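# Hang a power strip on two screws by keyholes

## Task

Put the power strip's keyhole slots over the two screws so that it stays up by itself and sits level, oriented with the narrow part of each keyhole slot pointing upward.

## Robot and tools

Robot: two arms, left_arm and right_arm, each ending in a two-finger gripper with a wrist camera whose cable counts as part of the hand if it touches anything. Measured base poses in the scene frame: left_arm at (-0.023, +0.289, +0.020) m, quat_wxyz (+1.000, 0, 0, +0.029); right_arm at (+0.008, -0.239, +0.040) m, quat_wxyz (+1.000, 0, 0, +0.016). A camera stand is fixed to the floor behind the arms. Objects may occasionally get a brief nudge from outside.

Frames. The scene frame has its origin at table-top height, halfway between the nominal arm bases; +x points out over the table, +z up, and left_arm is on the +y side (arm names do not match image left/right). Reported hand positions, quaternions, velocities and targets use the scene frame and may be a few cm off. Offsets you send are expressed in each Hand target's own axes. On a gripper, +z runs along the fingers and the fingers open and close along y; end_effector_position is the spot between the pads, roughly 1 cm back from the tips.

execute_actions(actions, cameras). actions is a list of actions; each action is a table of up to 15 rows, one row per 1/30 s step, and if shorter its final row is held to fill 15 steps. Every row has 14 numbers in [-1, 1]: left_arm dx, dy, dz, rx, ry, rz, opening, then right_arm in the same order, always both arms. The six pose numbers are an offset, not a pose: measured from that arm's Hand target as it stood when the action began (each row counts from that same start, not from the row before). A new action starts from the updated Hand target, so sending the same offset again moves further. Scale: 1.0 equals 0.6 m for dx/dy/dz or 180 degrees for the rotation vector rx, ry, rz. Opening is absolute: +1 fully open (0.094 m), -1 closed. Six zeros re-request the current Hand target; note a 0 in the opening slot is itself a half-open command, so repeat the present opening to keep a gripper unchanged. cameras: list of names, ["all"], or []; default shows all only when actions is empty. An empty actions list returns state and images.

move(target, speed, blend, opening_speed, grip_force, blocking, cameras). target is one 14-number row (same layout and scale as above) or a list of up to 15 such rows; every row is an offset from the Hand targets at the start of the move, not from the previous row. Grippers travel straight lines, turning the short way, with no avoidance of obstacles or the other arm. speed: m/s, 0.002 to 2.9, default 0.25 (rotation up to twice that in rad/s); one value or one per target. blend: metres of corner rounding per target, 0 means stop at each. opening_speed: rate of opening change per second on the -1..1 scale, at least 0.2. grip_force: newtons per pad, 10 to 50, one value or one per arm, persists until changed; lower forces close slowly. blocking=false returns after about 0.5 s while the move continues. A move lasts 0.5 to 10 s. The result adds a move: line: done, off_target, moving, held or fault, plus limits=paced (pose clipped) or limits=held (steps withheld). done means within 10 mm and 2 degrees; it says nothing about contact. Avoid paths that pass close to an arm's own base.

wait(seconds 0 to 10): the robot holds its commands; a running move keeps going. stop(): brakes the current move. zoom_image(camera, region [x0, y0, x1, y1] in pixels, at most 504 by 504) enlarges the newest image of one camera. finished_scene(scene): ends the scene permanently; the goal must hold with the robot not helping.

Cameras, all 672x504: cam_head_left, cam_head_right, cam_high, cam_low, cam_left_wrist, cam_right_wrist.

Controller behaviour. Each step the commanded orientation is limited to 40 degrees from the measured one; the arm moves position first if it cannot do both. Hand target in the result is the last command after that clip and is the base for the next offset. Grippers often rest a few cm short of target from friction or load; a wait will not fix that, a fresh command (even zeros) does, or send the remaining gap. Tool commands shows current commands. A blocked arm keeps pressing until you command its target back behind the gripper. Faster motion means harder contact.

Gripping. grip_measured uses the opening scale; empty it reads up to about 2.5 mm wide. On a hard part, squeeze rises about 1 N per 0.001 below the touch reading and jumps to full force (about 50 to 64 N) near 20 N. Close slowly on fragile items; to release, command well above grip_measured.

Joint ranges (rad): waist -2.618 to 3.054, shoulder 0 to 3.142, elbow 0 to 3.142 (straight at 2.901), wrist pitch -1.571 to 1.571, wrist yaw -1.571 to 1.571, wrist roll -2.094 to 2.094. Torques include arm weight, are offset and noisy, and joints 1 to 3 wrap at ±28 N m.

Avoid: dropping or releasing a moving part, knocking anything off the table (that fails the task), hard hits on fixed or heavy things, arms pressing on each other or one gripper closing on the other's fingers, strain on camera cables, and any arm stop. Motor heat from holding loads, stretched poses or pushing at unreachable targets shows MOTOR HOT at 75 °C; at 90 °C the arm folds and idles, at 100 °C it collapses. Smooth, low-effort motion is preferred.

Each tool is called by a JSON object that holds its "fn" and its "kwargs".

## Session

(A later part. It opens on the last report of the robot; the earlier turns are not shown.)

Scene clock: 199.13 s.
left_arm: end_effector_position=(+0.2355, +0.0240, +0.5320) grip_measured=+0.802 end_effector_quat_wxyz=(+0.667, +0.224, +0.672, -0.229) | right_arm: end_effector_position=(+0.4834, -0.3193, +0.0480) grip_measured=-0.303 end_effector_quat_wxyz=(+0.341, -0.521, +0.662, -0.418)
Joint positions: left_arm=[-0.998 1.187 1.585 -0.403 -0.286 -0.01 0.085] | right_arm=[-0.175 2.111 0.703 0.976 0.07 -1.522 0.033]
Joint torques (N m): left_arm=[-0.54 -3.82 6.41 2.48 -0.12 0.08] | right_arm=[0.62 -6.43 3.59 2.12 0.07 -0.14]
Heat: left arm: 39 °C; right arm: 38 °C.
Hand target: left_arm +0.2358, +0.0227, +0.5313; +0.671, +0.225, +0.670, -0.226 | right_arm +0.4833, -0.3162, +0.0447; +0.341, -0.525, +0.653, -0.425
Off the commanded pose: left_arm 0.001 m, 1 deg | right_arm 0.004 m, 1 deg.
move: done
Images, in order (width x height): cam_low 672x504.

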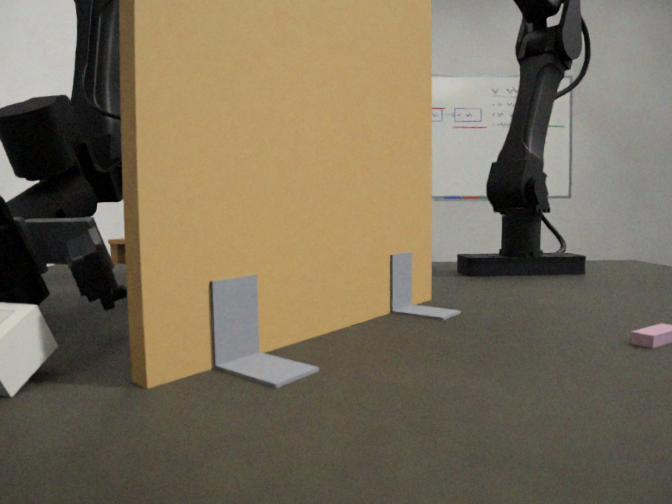

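{"fn": "move", "kwargs": {"target": [[0,0,0,0,0,0,0.8,0,0,0,0,0,0,-0.15],[0,0,0,0,0,0,0.8,0.0,0.0202,-0.0456,0,0,0,-0.15]], "speed": 0.05, "opening_speed": 0.4, "cameras": ["cam_low","cam_left_wrist"]}}

{"fn": "zoom_image", "kwargs": {"camera": "cam_low", "region": [0, 200, 200, 400]}}

{"fn": "zoom_image", "kwargs": {"camera": "cam_left_wrist", "region": [300, 240, 500, 400]}}

Scene clock: 214.53 s.
left_arm: end_effector_position=(+0.2355, +0.0240, +0.5320) grip_measured=+0.802 end_effector_quat_wxyz=(+0.667, +0.224, +0.672, -0.229) | right_arm: end_effector_position=(+0.4542, -0.3125, +0.0358) grip_measured=-0.152 end_effector_quat_wxyz=(+0.333, -0.529, +0.657, -0.420)
Joint positions: left_arm=[-0.998 1.187 1.585 -0.403 -0.286 -0.01 0.085] | right_arm=[-0.166 2.111 0.58 1.09 0.079 -1.541 0.04]
Joint torques (N m): left_arm=[-0.53 -3.84 6.39 2.48 -0.12 0.08] | right_arm=[0.55 -9.52 2.56 1.85 0.07 0.05]
Heat: left arm: 39 °C; right arm: 38 °C.
Hand target: left_arm +0.2358, +0.0227, +0.5313; +0.671, +0.225, +0.670, -0.226 | right_arm +0.4542, -0.3097, +0.0447; +0.341, -0.525, +0.654, -0.425
Off the commanded pose: left_arm 0.001 m, 1 deg | right_arm 0.009 m, 1 deg.
move: done
Images, in order (width x height): cam_low 672x504, cam_left_wrist 672x504.

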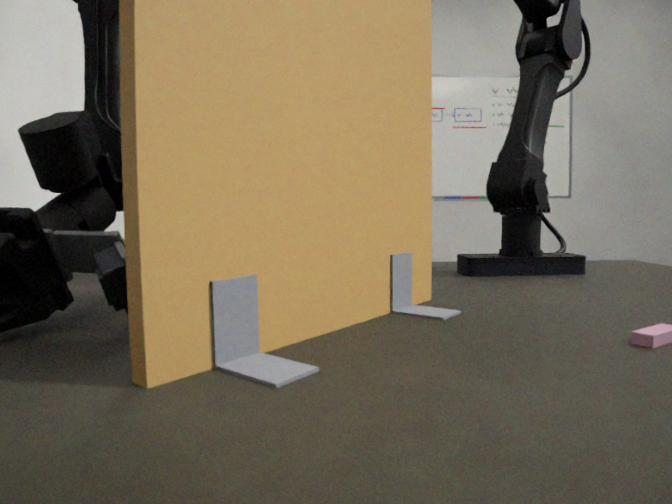

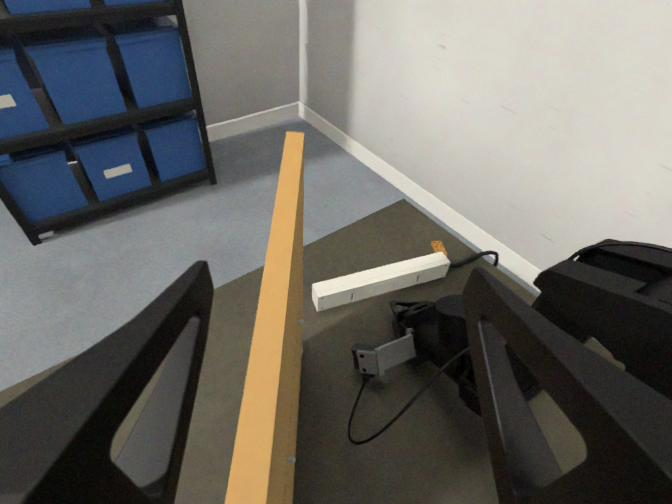

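Scaled by 2.520.

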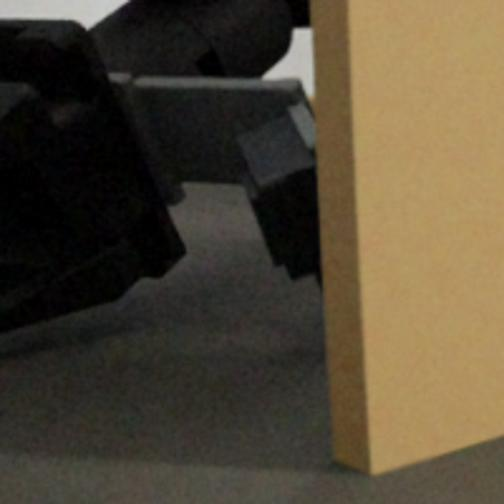

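Scaled by 2.520.

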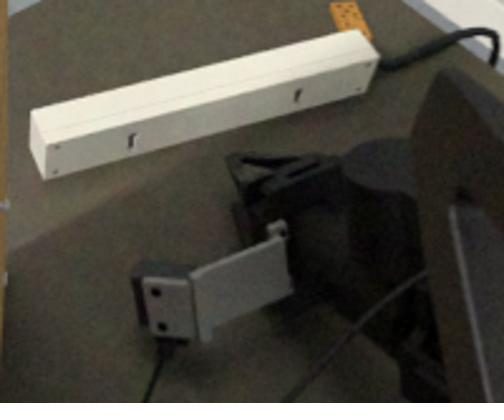

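{"fn": "move", "kwargs": {"target": [[0,0,0,0,0,0,0.8,0,-0.0457,-0.1035,0,0,0,0.2],[0,0,0,0,0,0,0.8,-0.0048,-0.2175,-0.0028,-0.368,0,0,1.0]], "speed": 0.2, "cameras": ["cam_right_wrist","cam_left_wrist","cam_high"]}}

{"fn": "zoom_image", "kwargs": {"camera": "cam_left_wrist", "region": [290, 230, 510, 360]}}

{"fn": "zoom_image", "kwargs": {"camera": "cam_high", "region": [60, 270, 280, 400]}}

Scene clock: 360.73 s.
left_arm: end_effector_position=(+0.2355, +0.0240, +0.5321) grip_measured=+0.802 end_effector_quat_wxyz=(+0.667, +0.224, +0.672, -0.229) | right_arm: end_effector_position=(+0.5032, -0.3166, +0.1736) grip_measured=+0.998 end_effector_quat_wxyz=(+0.053, -0.627, +0.774, -0.069)
Joint positions: left_arm=[-0.998 1.187 1.585 -0.403 -0.286 -0.01 0.085] | right_arm=[-0.184 2.456 2.602 -1.543 0.015 -1.515 0.094]
Joint torques (N m): left_arm=[-0.54 -3.82 6.39 2.48 -0.12 0.07] | right_arm=[-0.54 -9.32 8.12 0.39 -0.15 0]
Heat: left arm: 42 °C; right arm: 36 °C.
Hand target: left_arm +0.2358, +0.0227, +0.5313; +0.671, +0.225, +0.670, -0.226 | right_arm +0.5050, -0.3179, +0.1646; -0.001, -0.627, +0.779, +0.001
Off the commanded pose: left_arm 0.002 m, 1 deg | right_arm 0.009 m, 10 deg.
joint sent to its limit (right arm) — joint 4 (wrist pitch), lower limit. The joint targets are off in orientation, not in position.
move: off_target (right_arm); target 2's new opening was sent with right_arm's hand 0.009 m and 10 deg from that target
Images, in order (width x height): cam_high 672x504, cam_left_wrist 672x504, cam_right_wrist 672x504.

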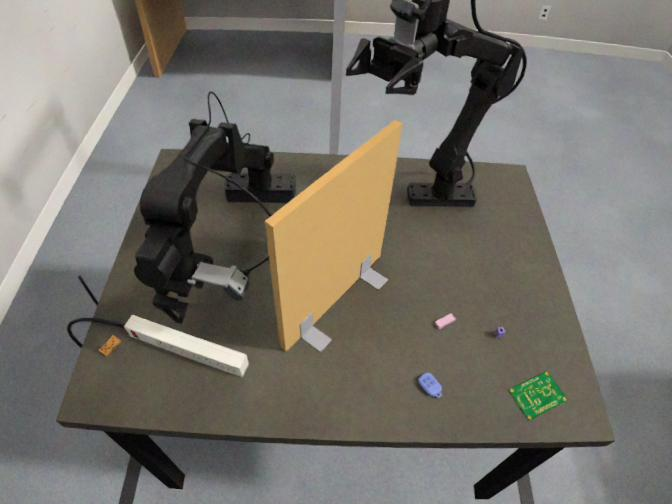

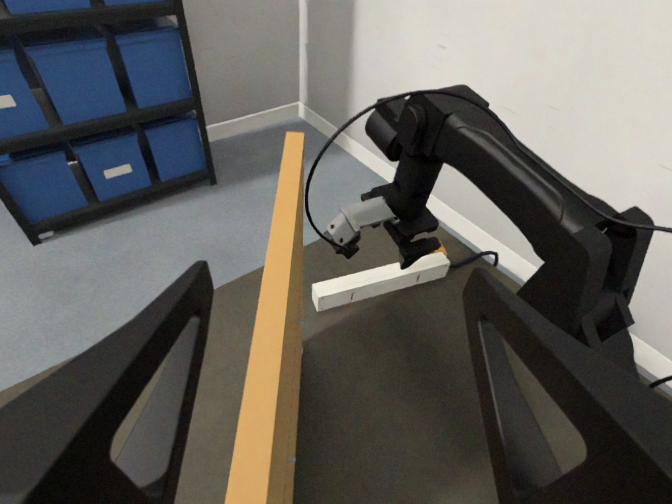

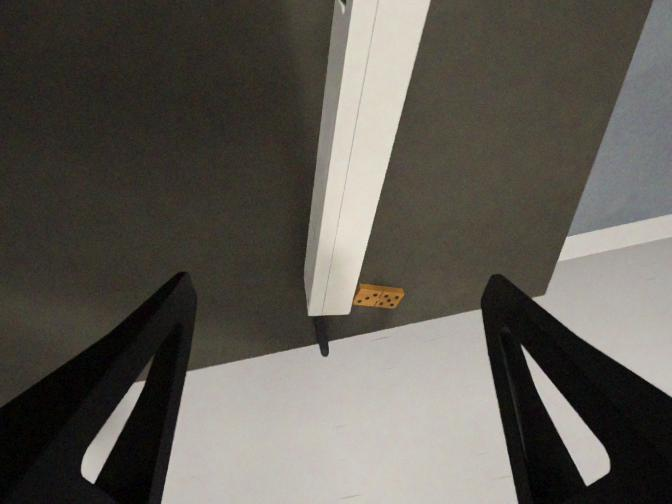

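Scaled by 2.291.

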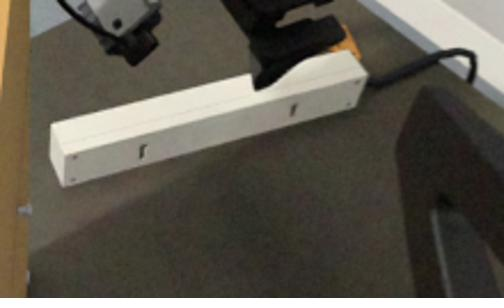

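Scaled by 2.291.

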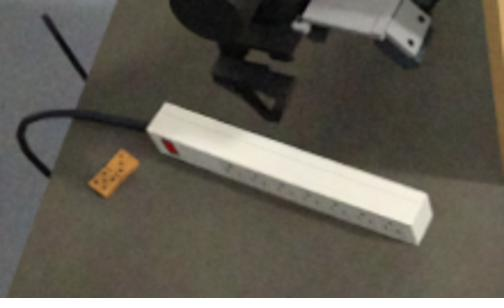

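{"fn": "move", "kwargs": {"target": [[0,0,0,0,0,0,0.8,0.0165,-0.0413,0.091,0,0,0.039,1.0],[0,0,0,0,0,0,0.8,0.0165,-0.0413,0.201,0,0,0.039,1.0]], "speed": [0.2,0.08], "cameras": ["cam_right_wrist"]}}

Scene clock: 375.50 s.
left_arm: end_effector_position=(+0.2355, +0.0240, +0.5321) grip_measured=+0.802 end_effector_quat_wxyz=(+0.667, +0.224, +0.672, -0.229) | right_arm: end_effector_position=(+0.5236, -0.3322, +0.0531) grip_measured=+0.998 end_effector_quat_wxyz=(+0.007, -0.582, +0.813, -0.018)
Joint positions: left_arm=[-0.998 1.187 1.585 -0.403 -0.286 -0.01 0.085] | right_arm=[-0.208 2.824 2.834 -1.546 0.014 -1.419 0.094]
Joint torques (N m): left_arm=[-0.53 -3.82 6.39 2.48 -0.12 0.07] | right_arm=[-0.42 -10.99 8.5 0.25 -0.16 0.05]
Heat: left arm: 42 °C; right arm: 39 °C.
Hand target: left_arm +0.2358, +0.0227, +0.5313; +0.671, +0.225, +0.670, -0.226 | right_arm +0.5266, -0.3329, +0.0440; -0.001, -0.578, +0.816, +0.001
Off the commanded pose: left_arm 0.002 m, 1 deg | right_arm 0.010 m, 2 deg.
elbow stopped short (right arm): the move would have taken joint 3 (elbow) straighter than the controller allows.
move: done
Images, in order (width x height): cam_right_wrist 672x504.

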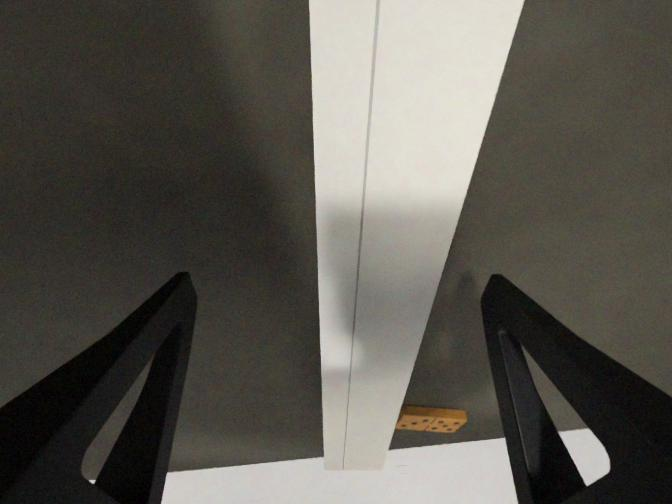

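{"fn": "move", "kwargs": {"target": [[0,0,0,0,0,0,0.8,0.03,-0.012,0,0,0,0,1.0],[0,0,0,0,0,0,0.8,0.03,-0.012,0,0,0,0,-0.5]], "speed": [0.06,0.05], "opening_speed": 0.6, "cameras": ["cam_right_wrist"]}}

Scene clock: 387.40 s.
left_arm: end_effector_position=(+0.2355, +0.0240, +0.5321) grip_measured=+0.802 end_effector_quat_wxyz=(+0.667, +0.224, +0.672, -0.229) | right_arm: end_effector_position=(+0.5254, -0.3536, +0.0533) grip_measured=-0.302 end_effector_quat_wxyz=(+0.015, -0.577, +0.816, -0.026)
Joint positions: left_arm=[-0.998 1.187 1.585 -0.403 -0.286 -0.01 0.085] | right_arm=[-0.247 2.824 2.834 -1.522 0.013 -1.446 0.033]
Joint torques (N m): left_arm=[-0.53 -3.82 6.39 2.48 -0.12 0.08] | right_arm=[-0.1 -10.89 8.38 0.26 -0.15 -0.01]
Heat: left arm: 43 °C; right arm: 41 °C.
Hand target: left_arm +0.2358, +0.0227, +0.5313; +0.671, +0.225, +0.670, -0.226 | right_arm +0.5275, -0.3524, +0.0440; -0.001, -0.577, +0.816, +0.001
Off the commanded pose: left_arm 0.002 m, 1 deg | right_arm 0.010 m, 4 deg.
elbow stopped short (right arm): the move would have taken joint 3 (elbow) straighter than the controller allows.
move: off_target (right_arm); target 2's new opening was sent with right_arm's hand 0.010 m and 3 deg from that target
Images, in order (width x height): cam_right_wrist 672x504.

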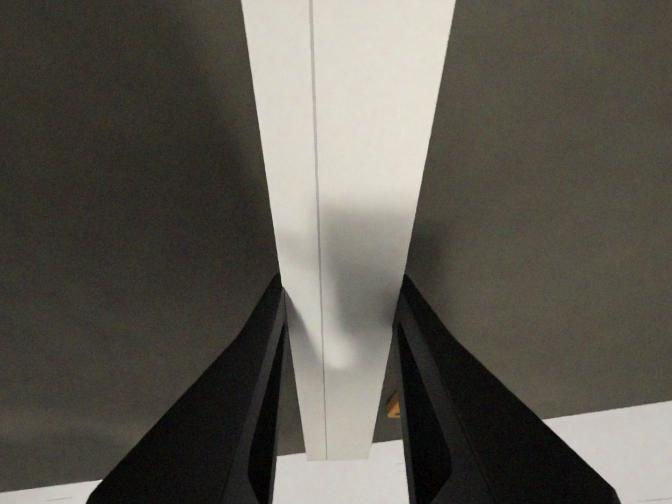

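{"fn": "move", "kwargs": {"target": [[0,0,0,0,0,0,0.8,0,0,-0.1267,0,0,0,-0.5],[0,0,0,0,0,0,0.8,0.0105,0.2918,-0.1433,0,0,0.281,-0.5],[0,0,0,0,0,0,0.8,-0.257,0.5095,-0.1267,0,0,0.598,-0.5]], "speed": [0.1,0.2,0.2], "blend": [0.02,0.04,0], "cameras": ["cam_head_left","cam_head_right","cam_left_wrist","cam_right_wrist"]}}

Scene clock: 412.13 s.
left_arm: end_effector_position=(+0.2355, +0.0240, +0.5321) grip_measured=+0.802 end_effector_quat_wxyz=(+0.667, +0.224, +0.672, -0.229) | right_arm: end_effector_position=(+0.2923, -0.1139, +0.1098) grip_measured=-0.302 end_effector_quat_wxyz=(-0.011, +0.303, +0.953, -0.028)
Joint positions: left_arm=[-0.998 1.187 1.585 -0.403 -0.286 -0.01 0.085] | right_arm=[0.396 1.793 1.329 -1.161 0.028 1.043 0.033]
Joint torques (N m): left_arm=[-0.54 -3.84 6.39 2.47 -0.12 0.08] | right_arm=[0.7 -11.18 5.07 0.23 -0.35 0.38]
Heat: left arm: 43 °C; right arm: 42 °C.
Hand target: left_arm +0.2358, +0.0227, +0.5313; +0.671, +0.225, +0.670, -0.226 | right_arm +0.2908, -0.1051, +0.1209; -0.002, +0.318, +0.948, +0.000
Off the commanded pose: left_arm 0.002 m, 1 deg | right_arm 0.014 m, 4 deg.
elbow stopped short (right arm): the move would have taken joint 3 (elbow) straighter than the controller allows.
move: off_target (right_arm)
Images, in order (width x height): cam_head_left 672x504, cam_head_right 672x504, cam_left_wrist 672x504, cam_right_wrist 672x504.

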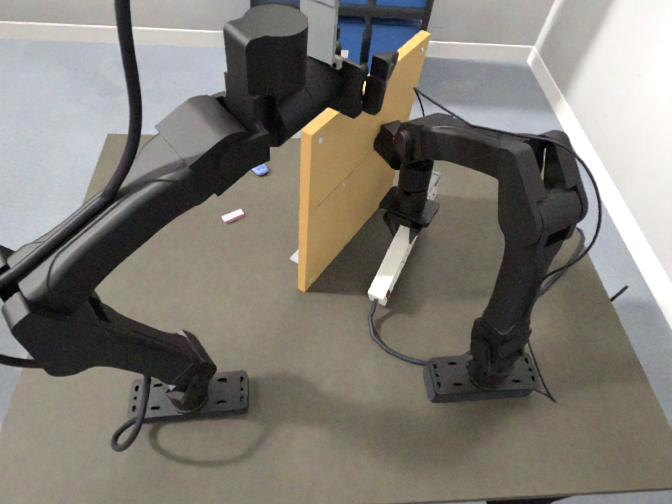

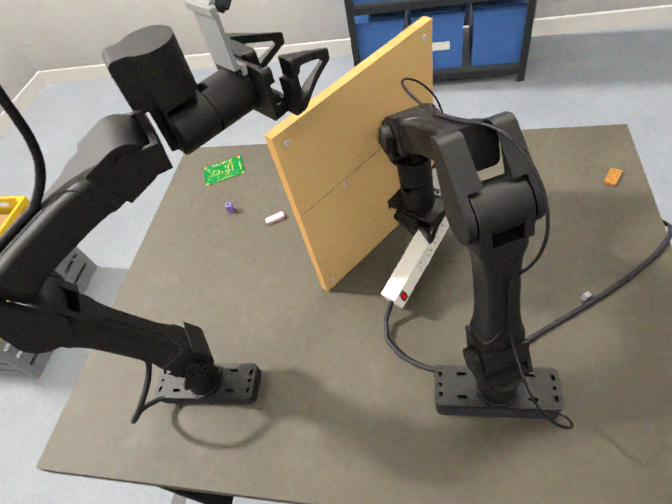

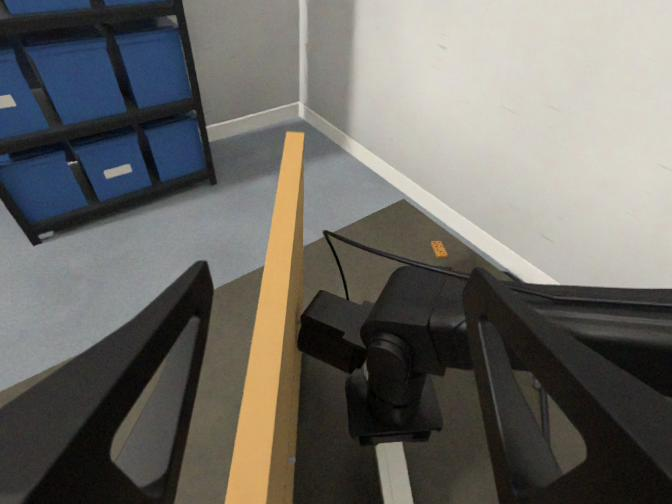

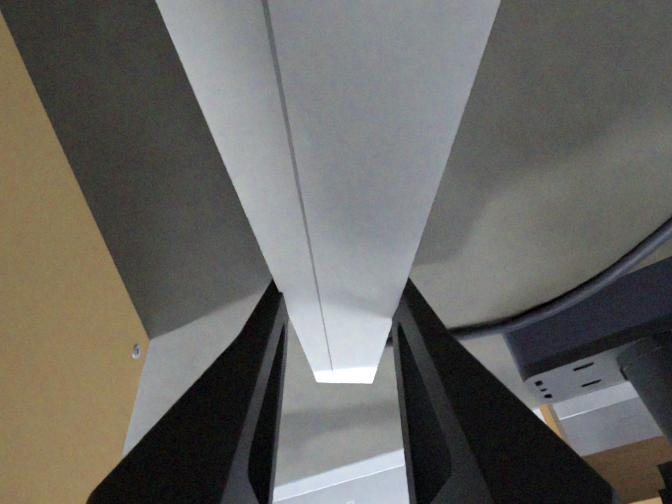

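{"fn": "move", "kwargs": {"target": [0,0,0,0,0,0,0.8,0,0,0.118,0,0,0,-0.5], "speed": 0.08, "cameras": ["cam_head_right","cam_right_wrist"]}}

{"fn": "zoom_image", "kwargs": {"camera": "cam_head_right", "region": [330, 180, 530, 340]}}

Scene clock: 419.90 s.
left_arm: end_effector_position=(+0.2355, +0.0240, +0.5321) grip_measured=+0.802 end_effector_quat_wxyz=(+0.667, +0.224, +0.672, -0.229) | right_arm: end_effector_position=(+0.2898, -0.1130, +0.0580) grip_measured=-0.302 end_effector_quat_wxyz=(+0.001, +0.302, +0.953, -0.011)
Joint positions: left_arm=[-0.998 1.187 1.585 -0.403 -0.286 -0.01 0.085] | right_arm=[0.396 1.812 1.137 -0.909 0.017 1.042 0.033]
Joint torques (N m): left_arm=[-0.53 -3.84 6.39 2.48 -0.12 0.07] | right_arm=[0.85 -5.65 4.77 0.5 -0.28 0.4]
Heat: left arm: 43 °C; right arm: 40 °C.
Hand target: left_arm +0.2358, +0.0227, +0.5313; +0.671, +0.225, +0.670, -0.226 | right_arm +0.2906, -0.1051, +0.0500; -0.002, +0.318, +0.948, +0.000
Off the commanded pose: left_arm 0.002 m, 1 deg | right_arm 0.011 m, 2 deg.
move: off_target (right_arm)
Images, in order (width x height): cam_head_right 672x504, cam_right_wrist 672x504.

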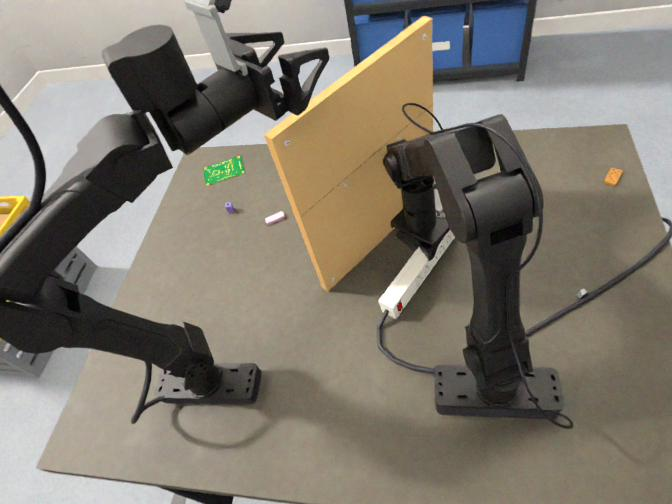

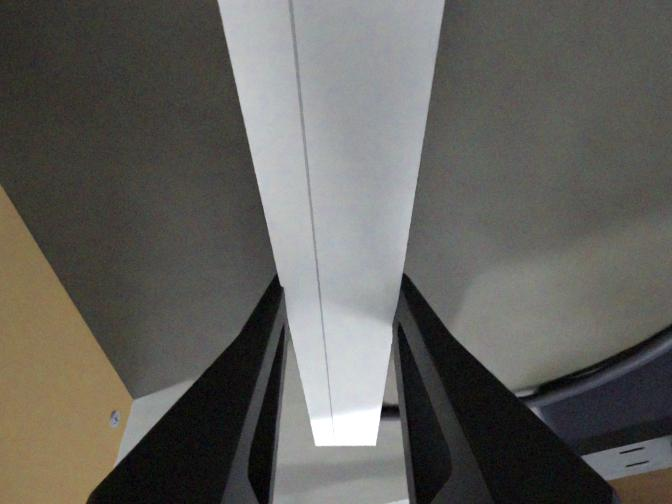

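Scaled by 2.520.

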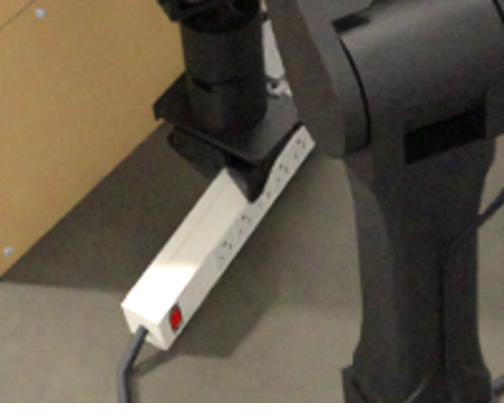

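{"fn": "move", "kwargs": {"target": [0,0,0,0,0,0,0.8,0,0,0.022,0,0,0,-0.5], "speed": 0.05, "cameras": ["cam_right_wrist"]}}

Scene clock: 422.33 s.
left_arm: end_effector_position=(+0.2355, +0.0240, +0.5321) grip_measured=+0.802 end_effector_quat_wxyz=(+0.667, +0.224, +0.672, -0.229) | right_arm: end_effector_position=(+0.2907, -0.1122, +0.0501) grip_measured=-0.302 end_effector_quat_wxyz=(+0.003, +0.301, +0.954, -0.009)
Joint positions: left_arm=[-0.998 1.187 1.585 -0.403 -0.286 -0.01 0.085] | right_arm=[0.396 1.825 1.119 -0.873 0.016 1.039 0.033]
Joint torques (N m): left_arm=[-0.54 -3.82 6.41 2.48 -0.12 0.08] | right_arm=[0.77 -4.96 3.88 0.68 -0.22 0.42]
Heat: left arm: 43 °C; right arm: 40 °C.
Hand target: left_arm +0.2358, +0.0227, +0.5313; +0.671, +0.225, +0.670, -0.226 | right_arm +0.2904, -0.1051, +0.0369; -0.002, +0.318, +0.948, +0.000
Off the commanded pose: left_arm 0.002 m, 1 deg | right_arm 0.015 m, 2 deg.
move: off_target (right_arm)
Images, in order (width x height): cam_right_wrist 672x504.

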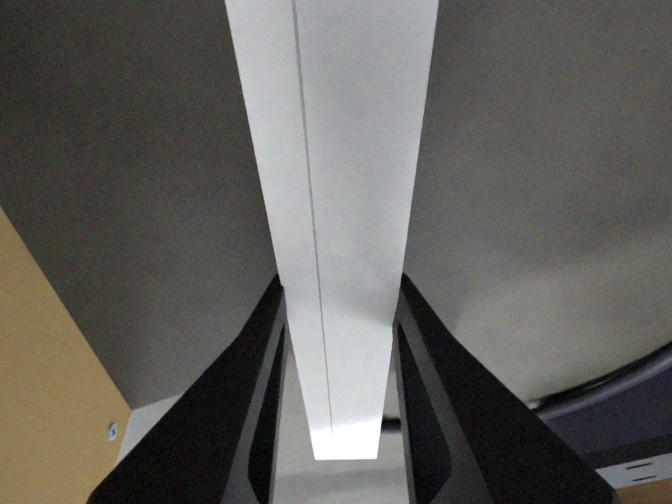

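{"fn": "execute_actions", "kwargs": {"actions": []}}

Scene clock: 438.50 s.
left_arm: end_effector_position=(+0.2355, +0.0240, +0.5321) grip_measured=+0.802 end_effector_quat_wxyz=(+0.667, +0.224, +0.672, -0.229) | right_arm: end_effector_position=(+0.2907, -0.1122, +0.0501) grip_measured=-0.302 end_effector_quat_wxyz=(+0.003, +0.301, +0.954, -0.009)
Joint positions: left_arm=[-0.998 1.187 1.585 -0.403 -0.286 -0.01 0.085] | right_arm=[0.396 1.825 1.119 -0.873 0.016 1.039 0.033]
Joint velocities: within noise
Joint torques (N m): left_arm=[-0.53 -3.84 6.41 2.48 -0.12 0.07] | right_arm=[0.79 -4.93 3.96 0.68 -0.24 0.44]
Heat: left arm: 43 °C; right arm: 38 °C.
Hand target: left_arm +0.2358, +0.0227, +0.5313; +0.671, +0.225, +0.670, -0.226 | right_arm +0.2904, -0.1051, +0.0369; -0.002, +0.318, +0.948, +0.000
Tool commands: left_gripper/opening=+0.8 right_gripper/opening=-0.5
Off the commanded pose: left_arm 0.002 m, 1 deg | right_arm 0.015 m, 2 deg.

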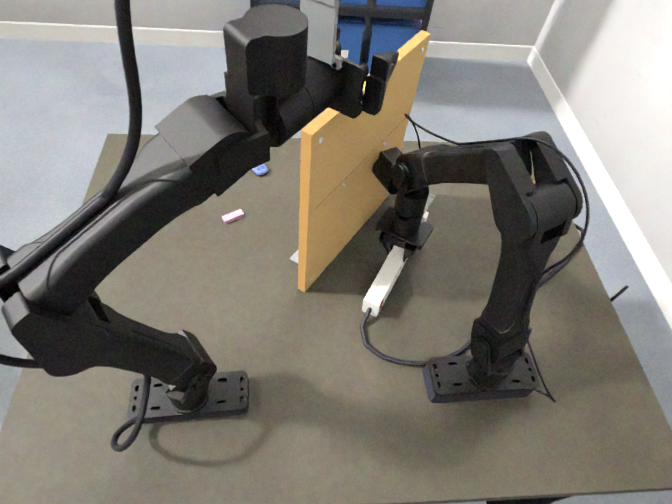

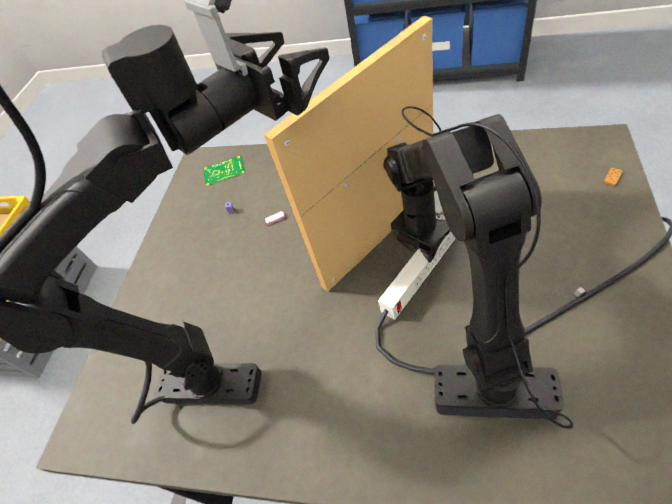

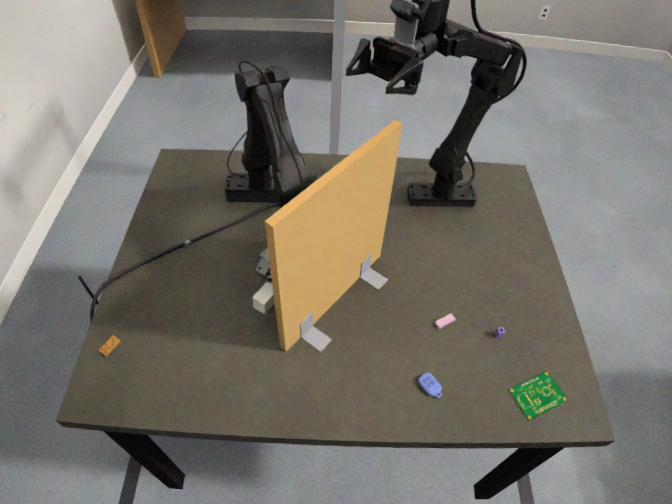

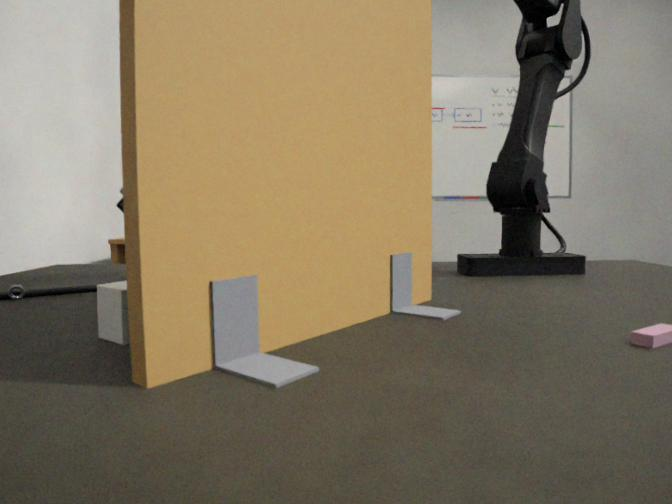

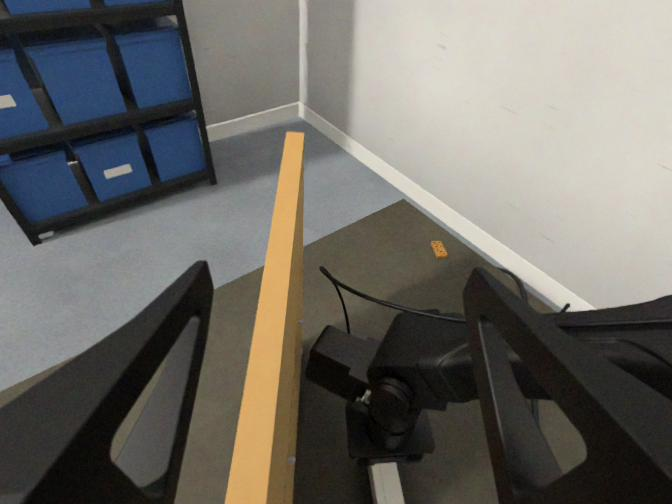

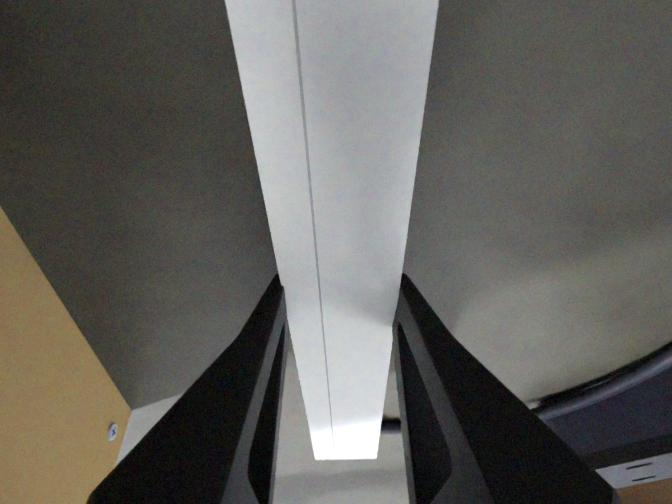

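{"fn": "move", "kwargs": {"target": [0,0,0,0,0,0,0.8,0,0,0,0,0,0,0.1], "opening_speed": 0.5, "cameras": ["cam_right_wrist","cam_head_right"]}}

Scene clock: 448.53 s.
left_arm: end_effector_position=(+0.2355, +0.0240, +0.5321) grip_measured=+0.802 end_effector_quat_wxyz=(+0.667, +0.224, +0.672, -0.229) | right_arm: end_effector_position=(+0.2998, -0.1029, +0.0495) grip_measured=+0.098 end_effector_quat_wxyz=(+0.015, +0.318, +0.948, +0.015)
Joint positions: left_arm=[-0.998 1.187 1.585 -0.403 -0.286 -0.01 0.085] | right_arm=[0.401 1.825 1.116 -0.819 -0.001 1.079 0.052]
Joint torques (N m): left_arm=[-0.53 -3.84 6.41 2.48 -0.12 0.07] | right_arm=[0.44 -5.05 4.18 0.28 -0.01 0.04]
Heat: left arm: 43 °C; right arm: 37 °C.
Hand target: left_arm +0.2358, +0.0227, +0.5313; +0.671, +0.225, +0.670, -0.226 | right_arm +0.2905, -0.1051, +0.0368; -0.002, +0.318, +0.948, +0.000
Off the commanded pose: left_arm 0.002 m, 1 deg | right_arm 0.016 m, 3 deg.
move: off_target (right_arm)
Images, in order (width x height): cam_head_right 672x504, cam_right_wrist 672x504.

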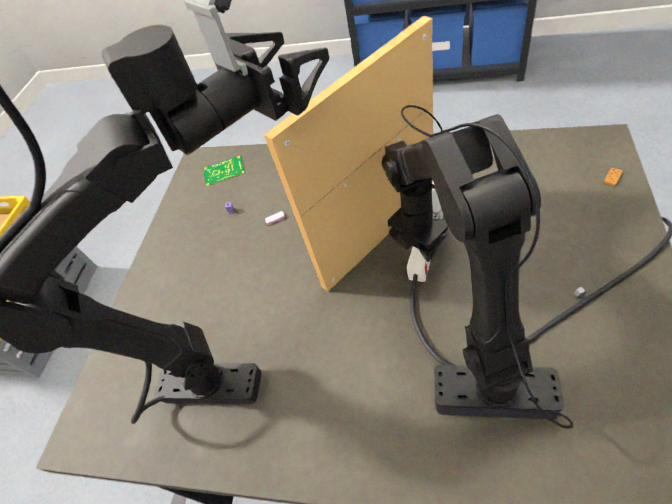

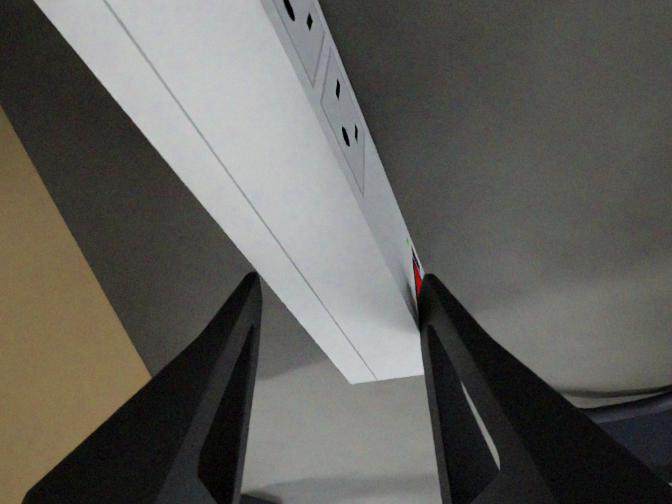

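{"fn": "move", "kwargs": {"target": [0,0,0,0,0,0,0.8,0,0,-0.15,0,0,0,0.1], "speed": 0.08, "cameras": ["cam_right_wrist","cam_head_right"]}}

{"fn": "move", "kwargs": {"target": [0,0,0,0,0,0,0.8,-0.1,0.05,-0.15,0,0,0,0.1], "speed": 0.15, "cameras": ["all"]}}

Scene clock: 454.90 s.
left_arm: end_effector_position=(+0.2355, +0.0240, +0.5321) grip_measured=+0.802 end_effector_quat_wxyz=(+0.667, +0.224, +0.672, -0.229) | right_arm: end_effector_position=(+0.2846, -0.1098, +0.1100) grip_measured=+0.098 end_effector_quat_wxyz=(-0.020, +0.318, +0.948, -0.018)
Joint positions: left_arm=[-0.998 1.187 1.585 -0.403 -0.286 -0.01 0.085] | right_arm=[0.401 1.773 1.306 -1.158 -0.002 1.079 0.052]
Joint torques (N m): left_arm=[-0.53 -3.82 6.41 2.48 -0.12 0.07] | right_arm=[0.39 -9.98 7.88 0.01 -0.02 0.07]
Heat: left arm: 44 °C; right arm: 37 °C.
Hand target: left_arm +0.2358, +0.0227, +0.5313; +0.671, +0.225, +0.670, -0.226 | right_arm +0.2909, -0.1051, +0.1269; -0.002, +0.318, +0.948, +0.000
Off the commanded pose: left_arm 0.002 m, 1 deg | right_arm 0.019 m, 3 deg.
move: off_target (right_arm)
Images, in order (width x height): cam_head_right 672x504, cam_right_wrist 672x504.

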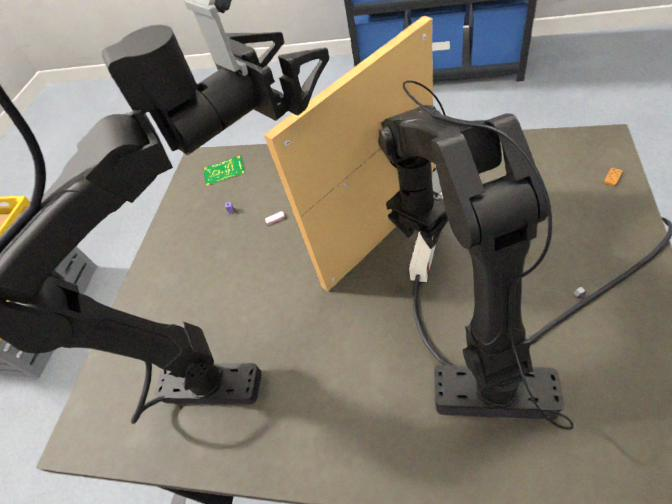

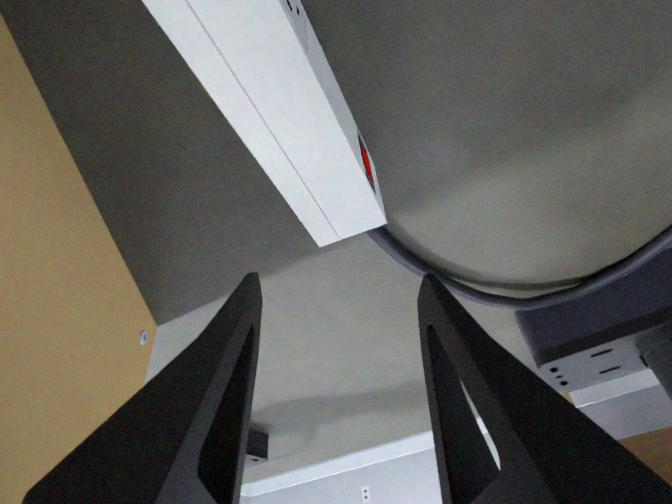

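Scene clock: 456.23 s.
left_arm: end_effector_position=(+0.2355, +0.0240, +0.5321) grip_measured=+0.802 end_effector_quat_wxyz=(+0.667, +0.224, +0.672, -0.229) | right_arm: end_effector_position=(+0.3387, -0.1339, +0.2168) grip_measured=+0.098 end_effector_quat_wxyz=(-0.010, +0.335, +0.942, -0.004)
Joint positions: left_arm=[-0.998 1.187 1.585 -0.403 -0.286 -0.01 0.085] | right_arm=[0.27 1.908 1.907 -1.591 -0.006 0.986 0.052]
Joint torques (N m): left_arm=[-0.54 -3.82 6.39 2.48 -0.12 0.07] | right_arm=[2.4 -4.68 10.36 0.47 0.02 -0.06]
Heat: left arm: 44 °C; right arm: 38 °C.
Hand target: left_arm +0.2358, +0.0227, +0.5313; +0.671, +0.225, +0.670, -0.226 | right_arm +0.3571, -0.1174, +0.2166; -0.002, +0.318, +0.948, +0.000
Off the commanded pose: left_arm 0.002 m, 1 deg | right_arm 0.025 m, 2 deg.
joint read past its limit (right arm) — joint 4 (wrist pitch), lower limit.
joint sent to its limit (right arm) — joint 4 (wrist pitch), lower limit. The joint targets still meet the commanded pose.
move: off_target (right_arm)

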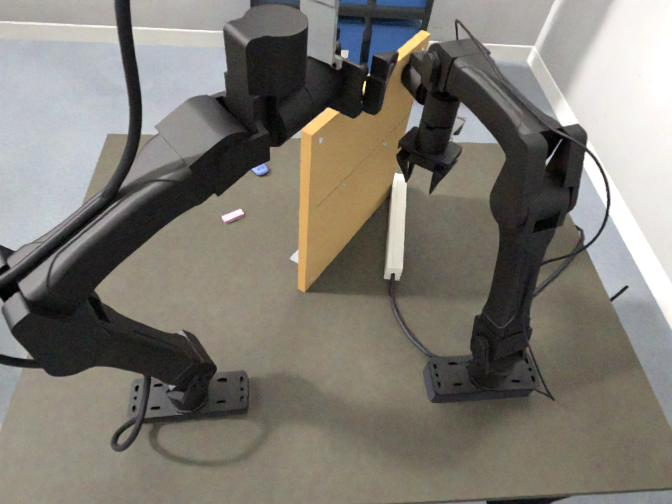

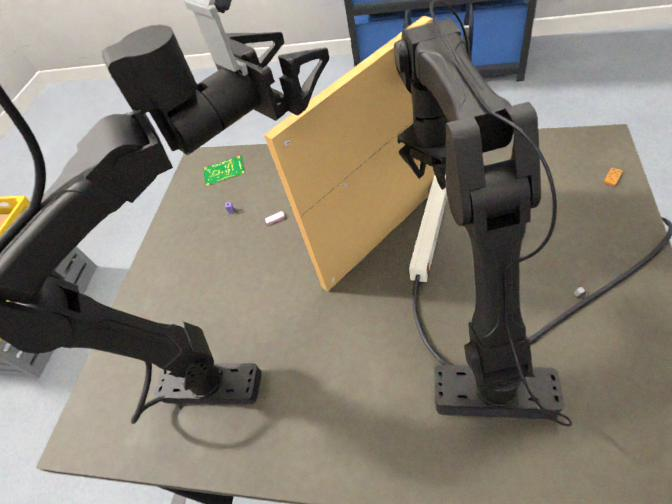

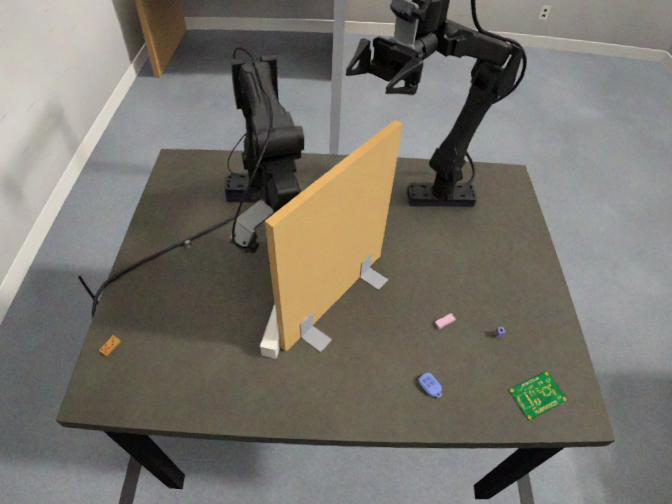

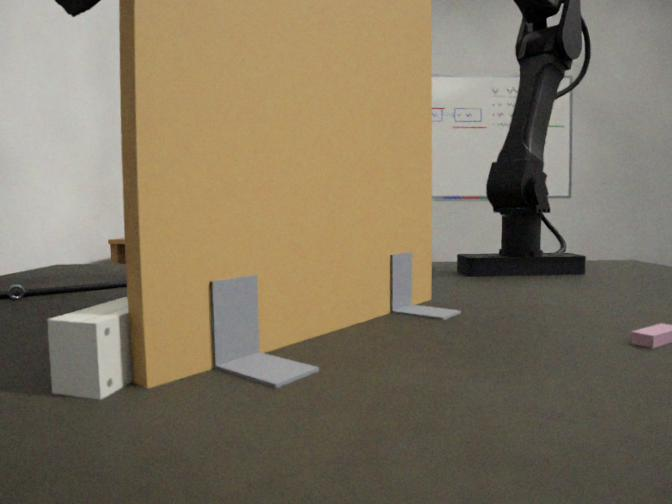

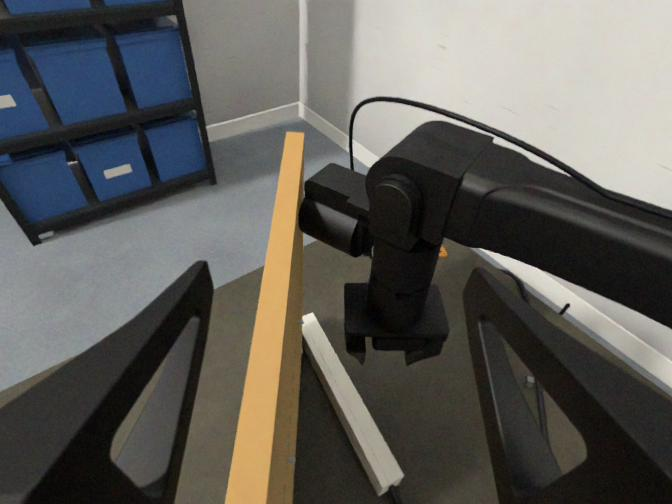

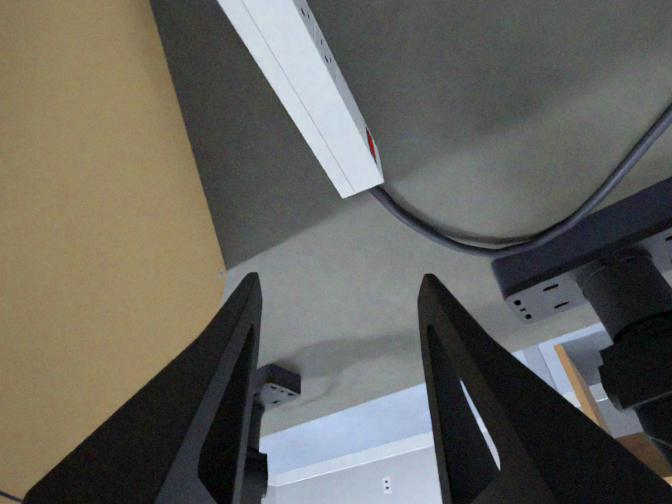

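{"fn": "move", "kwargs": {"target": [[0,0,0,0,0,0,0.8,0,-0.17,-0.075,0,0,0,0.1],[0,0,0,0,0,0,0.8,-0.075,-0.17,-0.075,-0.5,0,0,0.4]], "blend": 0.02, "speed": 0.25, "cameras": ["cam_head_left","cam_left_wrist"]}}

Scene clock: 514.20 s.
left_arm: end_effector_position=(+0.2355, +0.0240, +0.5322) grip_measured=+0.802 end_effector_quat_wxyz=(+0.668, +0.224, +0.672, -0.229) | right_arm: end_effector_position=(+0.3356, -0.2279, +0.2575) grip_measured=+0.398 end_effector_quat_wxyz=(+0.200, +0.230, +0.684, +0.662)
Joint positions: left_arm=[-0.998 1.187 1.585 -0.402 -0.286 -0.01 0.085] | right_arm=[-0.583 1.411 0.694 0.148 -1.492 1.035 0.066]
Joint torques (N m): left_arm=[-0.55 -3.84 6.39 2.48 -0.12 0.08] | right_arm=[-0.24 -6.9 5.19 1.27 -0.38 -0.05]
Heat: left arm: 44 °C; right arm: 43 °C.
Hand target: left_arm +0.2358, +0.0227, +0.5314; +0.671, +0.225, +0.670, -0.226 | right_arm +0.3316, -0.2260, +0.2617; +0.224, +0.226, +0.671, +0.670
Off the commanded pose: left_arm 0.002 m, 1 deg | right_arm 0.006 m, 3 deg.
move: off_target (right_arm); target 2's new opening was sent with right_arm's hand 0.007 m and 4 deg from that target
Images, in order (width x height): cam_head_left 672x504, cam_left_wrist 672x504.

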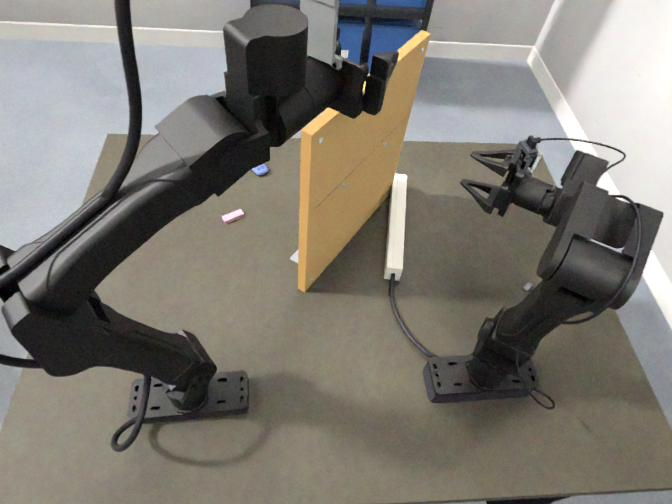

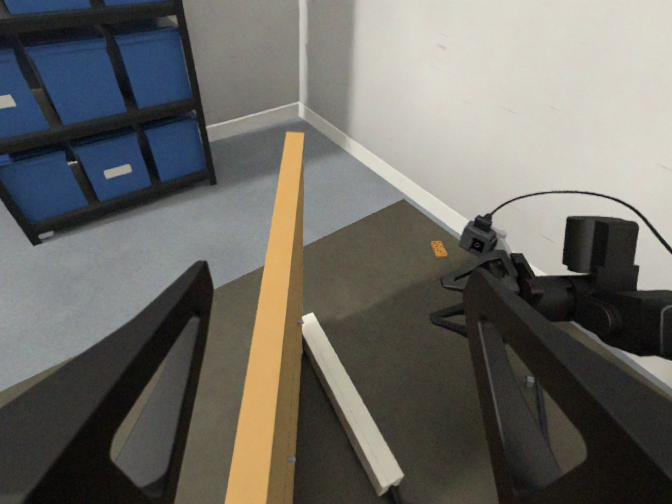

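{"fn": "move", "kwargs": {"target": [0,0,0,0,0,0,0.8,0.096,-0.167,0.157,0.4914,0.1074,-0.1074,0.1], "speed": 0.2, "cameras": ["cam_right_wrist","cam_left_wrist"]}}

Scene clock: 559.73 s.
left_arm: end_effector_position=(+0.2355, +0.0240, +0.5322) grip_measured=+0.802 end_effector_quat_wxyz=(+0.668, +0.224, +0.672, -0.229) | right_arm: end_effector_position=(+0.3332, -0.1264, +0.1676) grip_measured=+0.102 end_effector_quat_wxyz=(-0.006, +0.118, +0.993, +0.004)
Joint positions: left_arm=[-0.998 1.187 1.585 -0.402 -0.286 -0.01 0.085] | right_arm=[0.292 1.854 1.638 -1.362 -0.012 0.561 0.052]
Joint torques (N m): left_arm=[-0.53 -3.82 6.39 2.47 -0.12 0.07] | right_arm=[1.95 -4.78 8.1 0.35 0.09 0.05]
Heat: left arm: 45 °C; right arm: 39 °C.
Hand target: left_arm +0.2358, +0.0227, +0.5314; +0.671, +0.225, +0.670, -0.226 | right_arm +0.3421, -0.1161, +0.1615; -0.002, +0.108, +0.994, +0.000
Off the commanded pose: left_arm 0.002 m, 1 deg | right_arm 0.015 m, 1 deg.
move: off_target (right_arm)
Images, in order (width x height): cam_left_wrist 672x504, cam_right_wrist 672x504.

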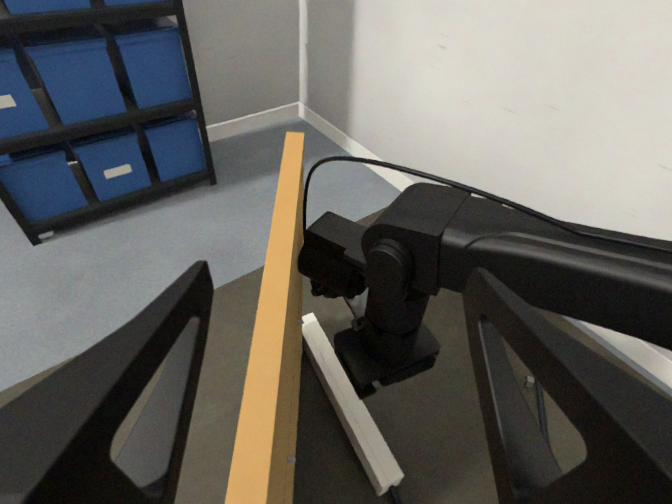

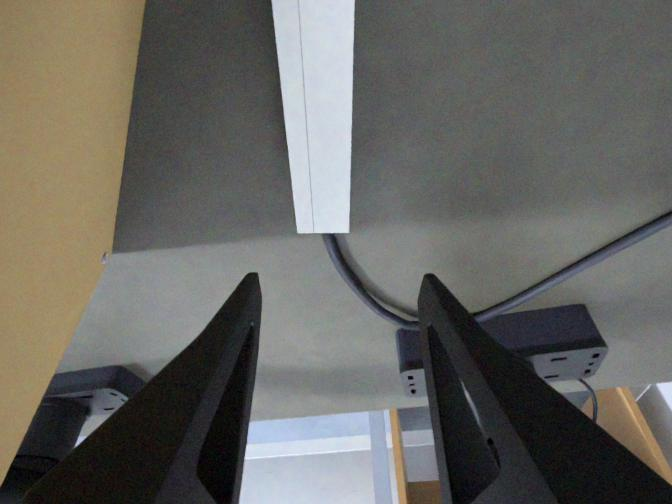

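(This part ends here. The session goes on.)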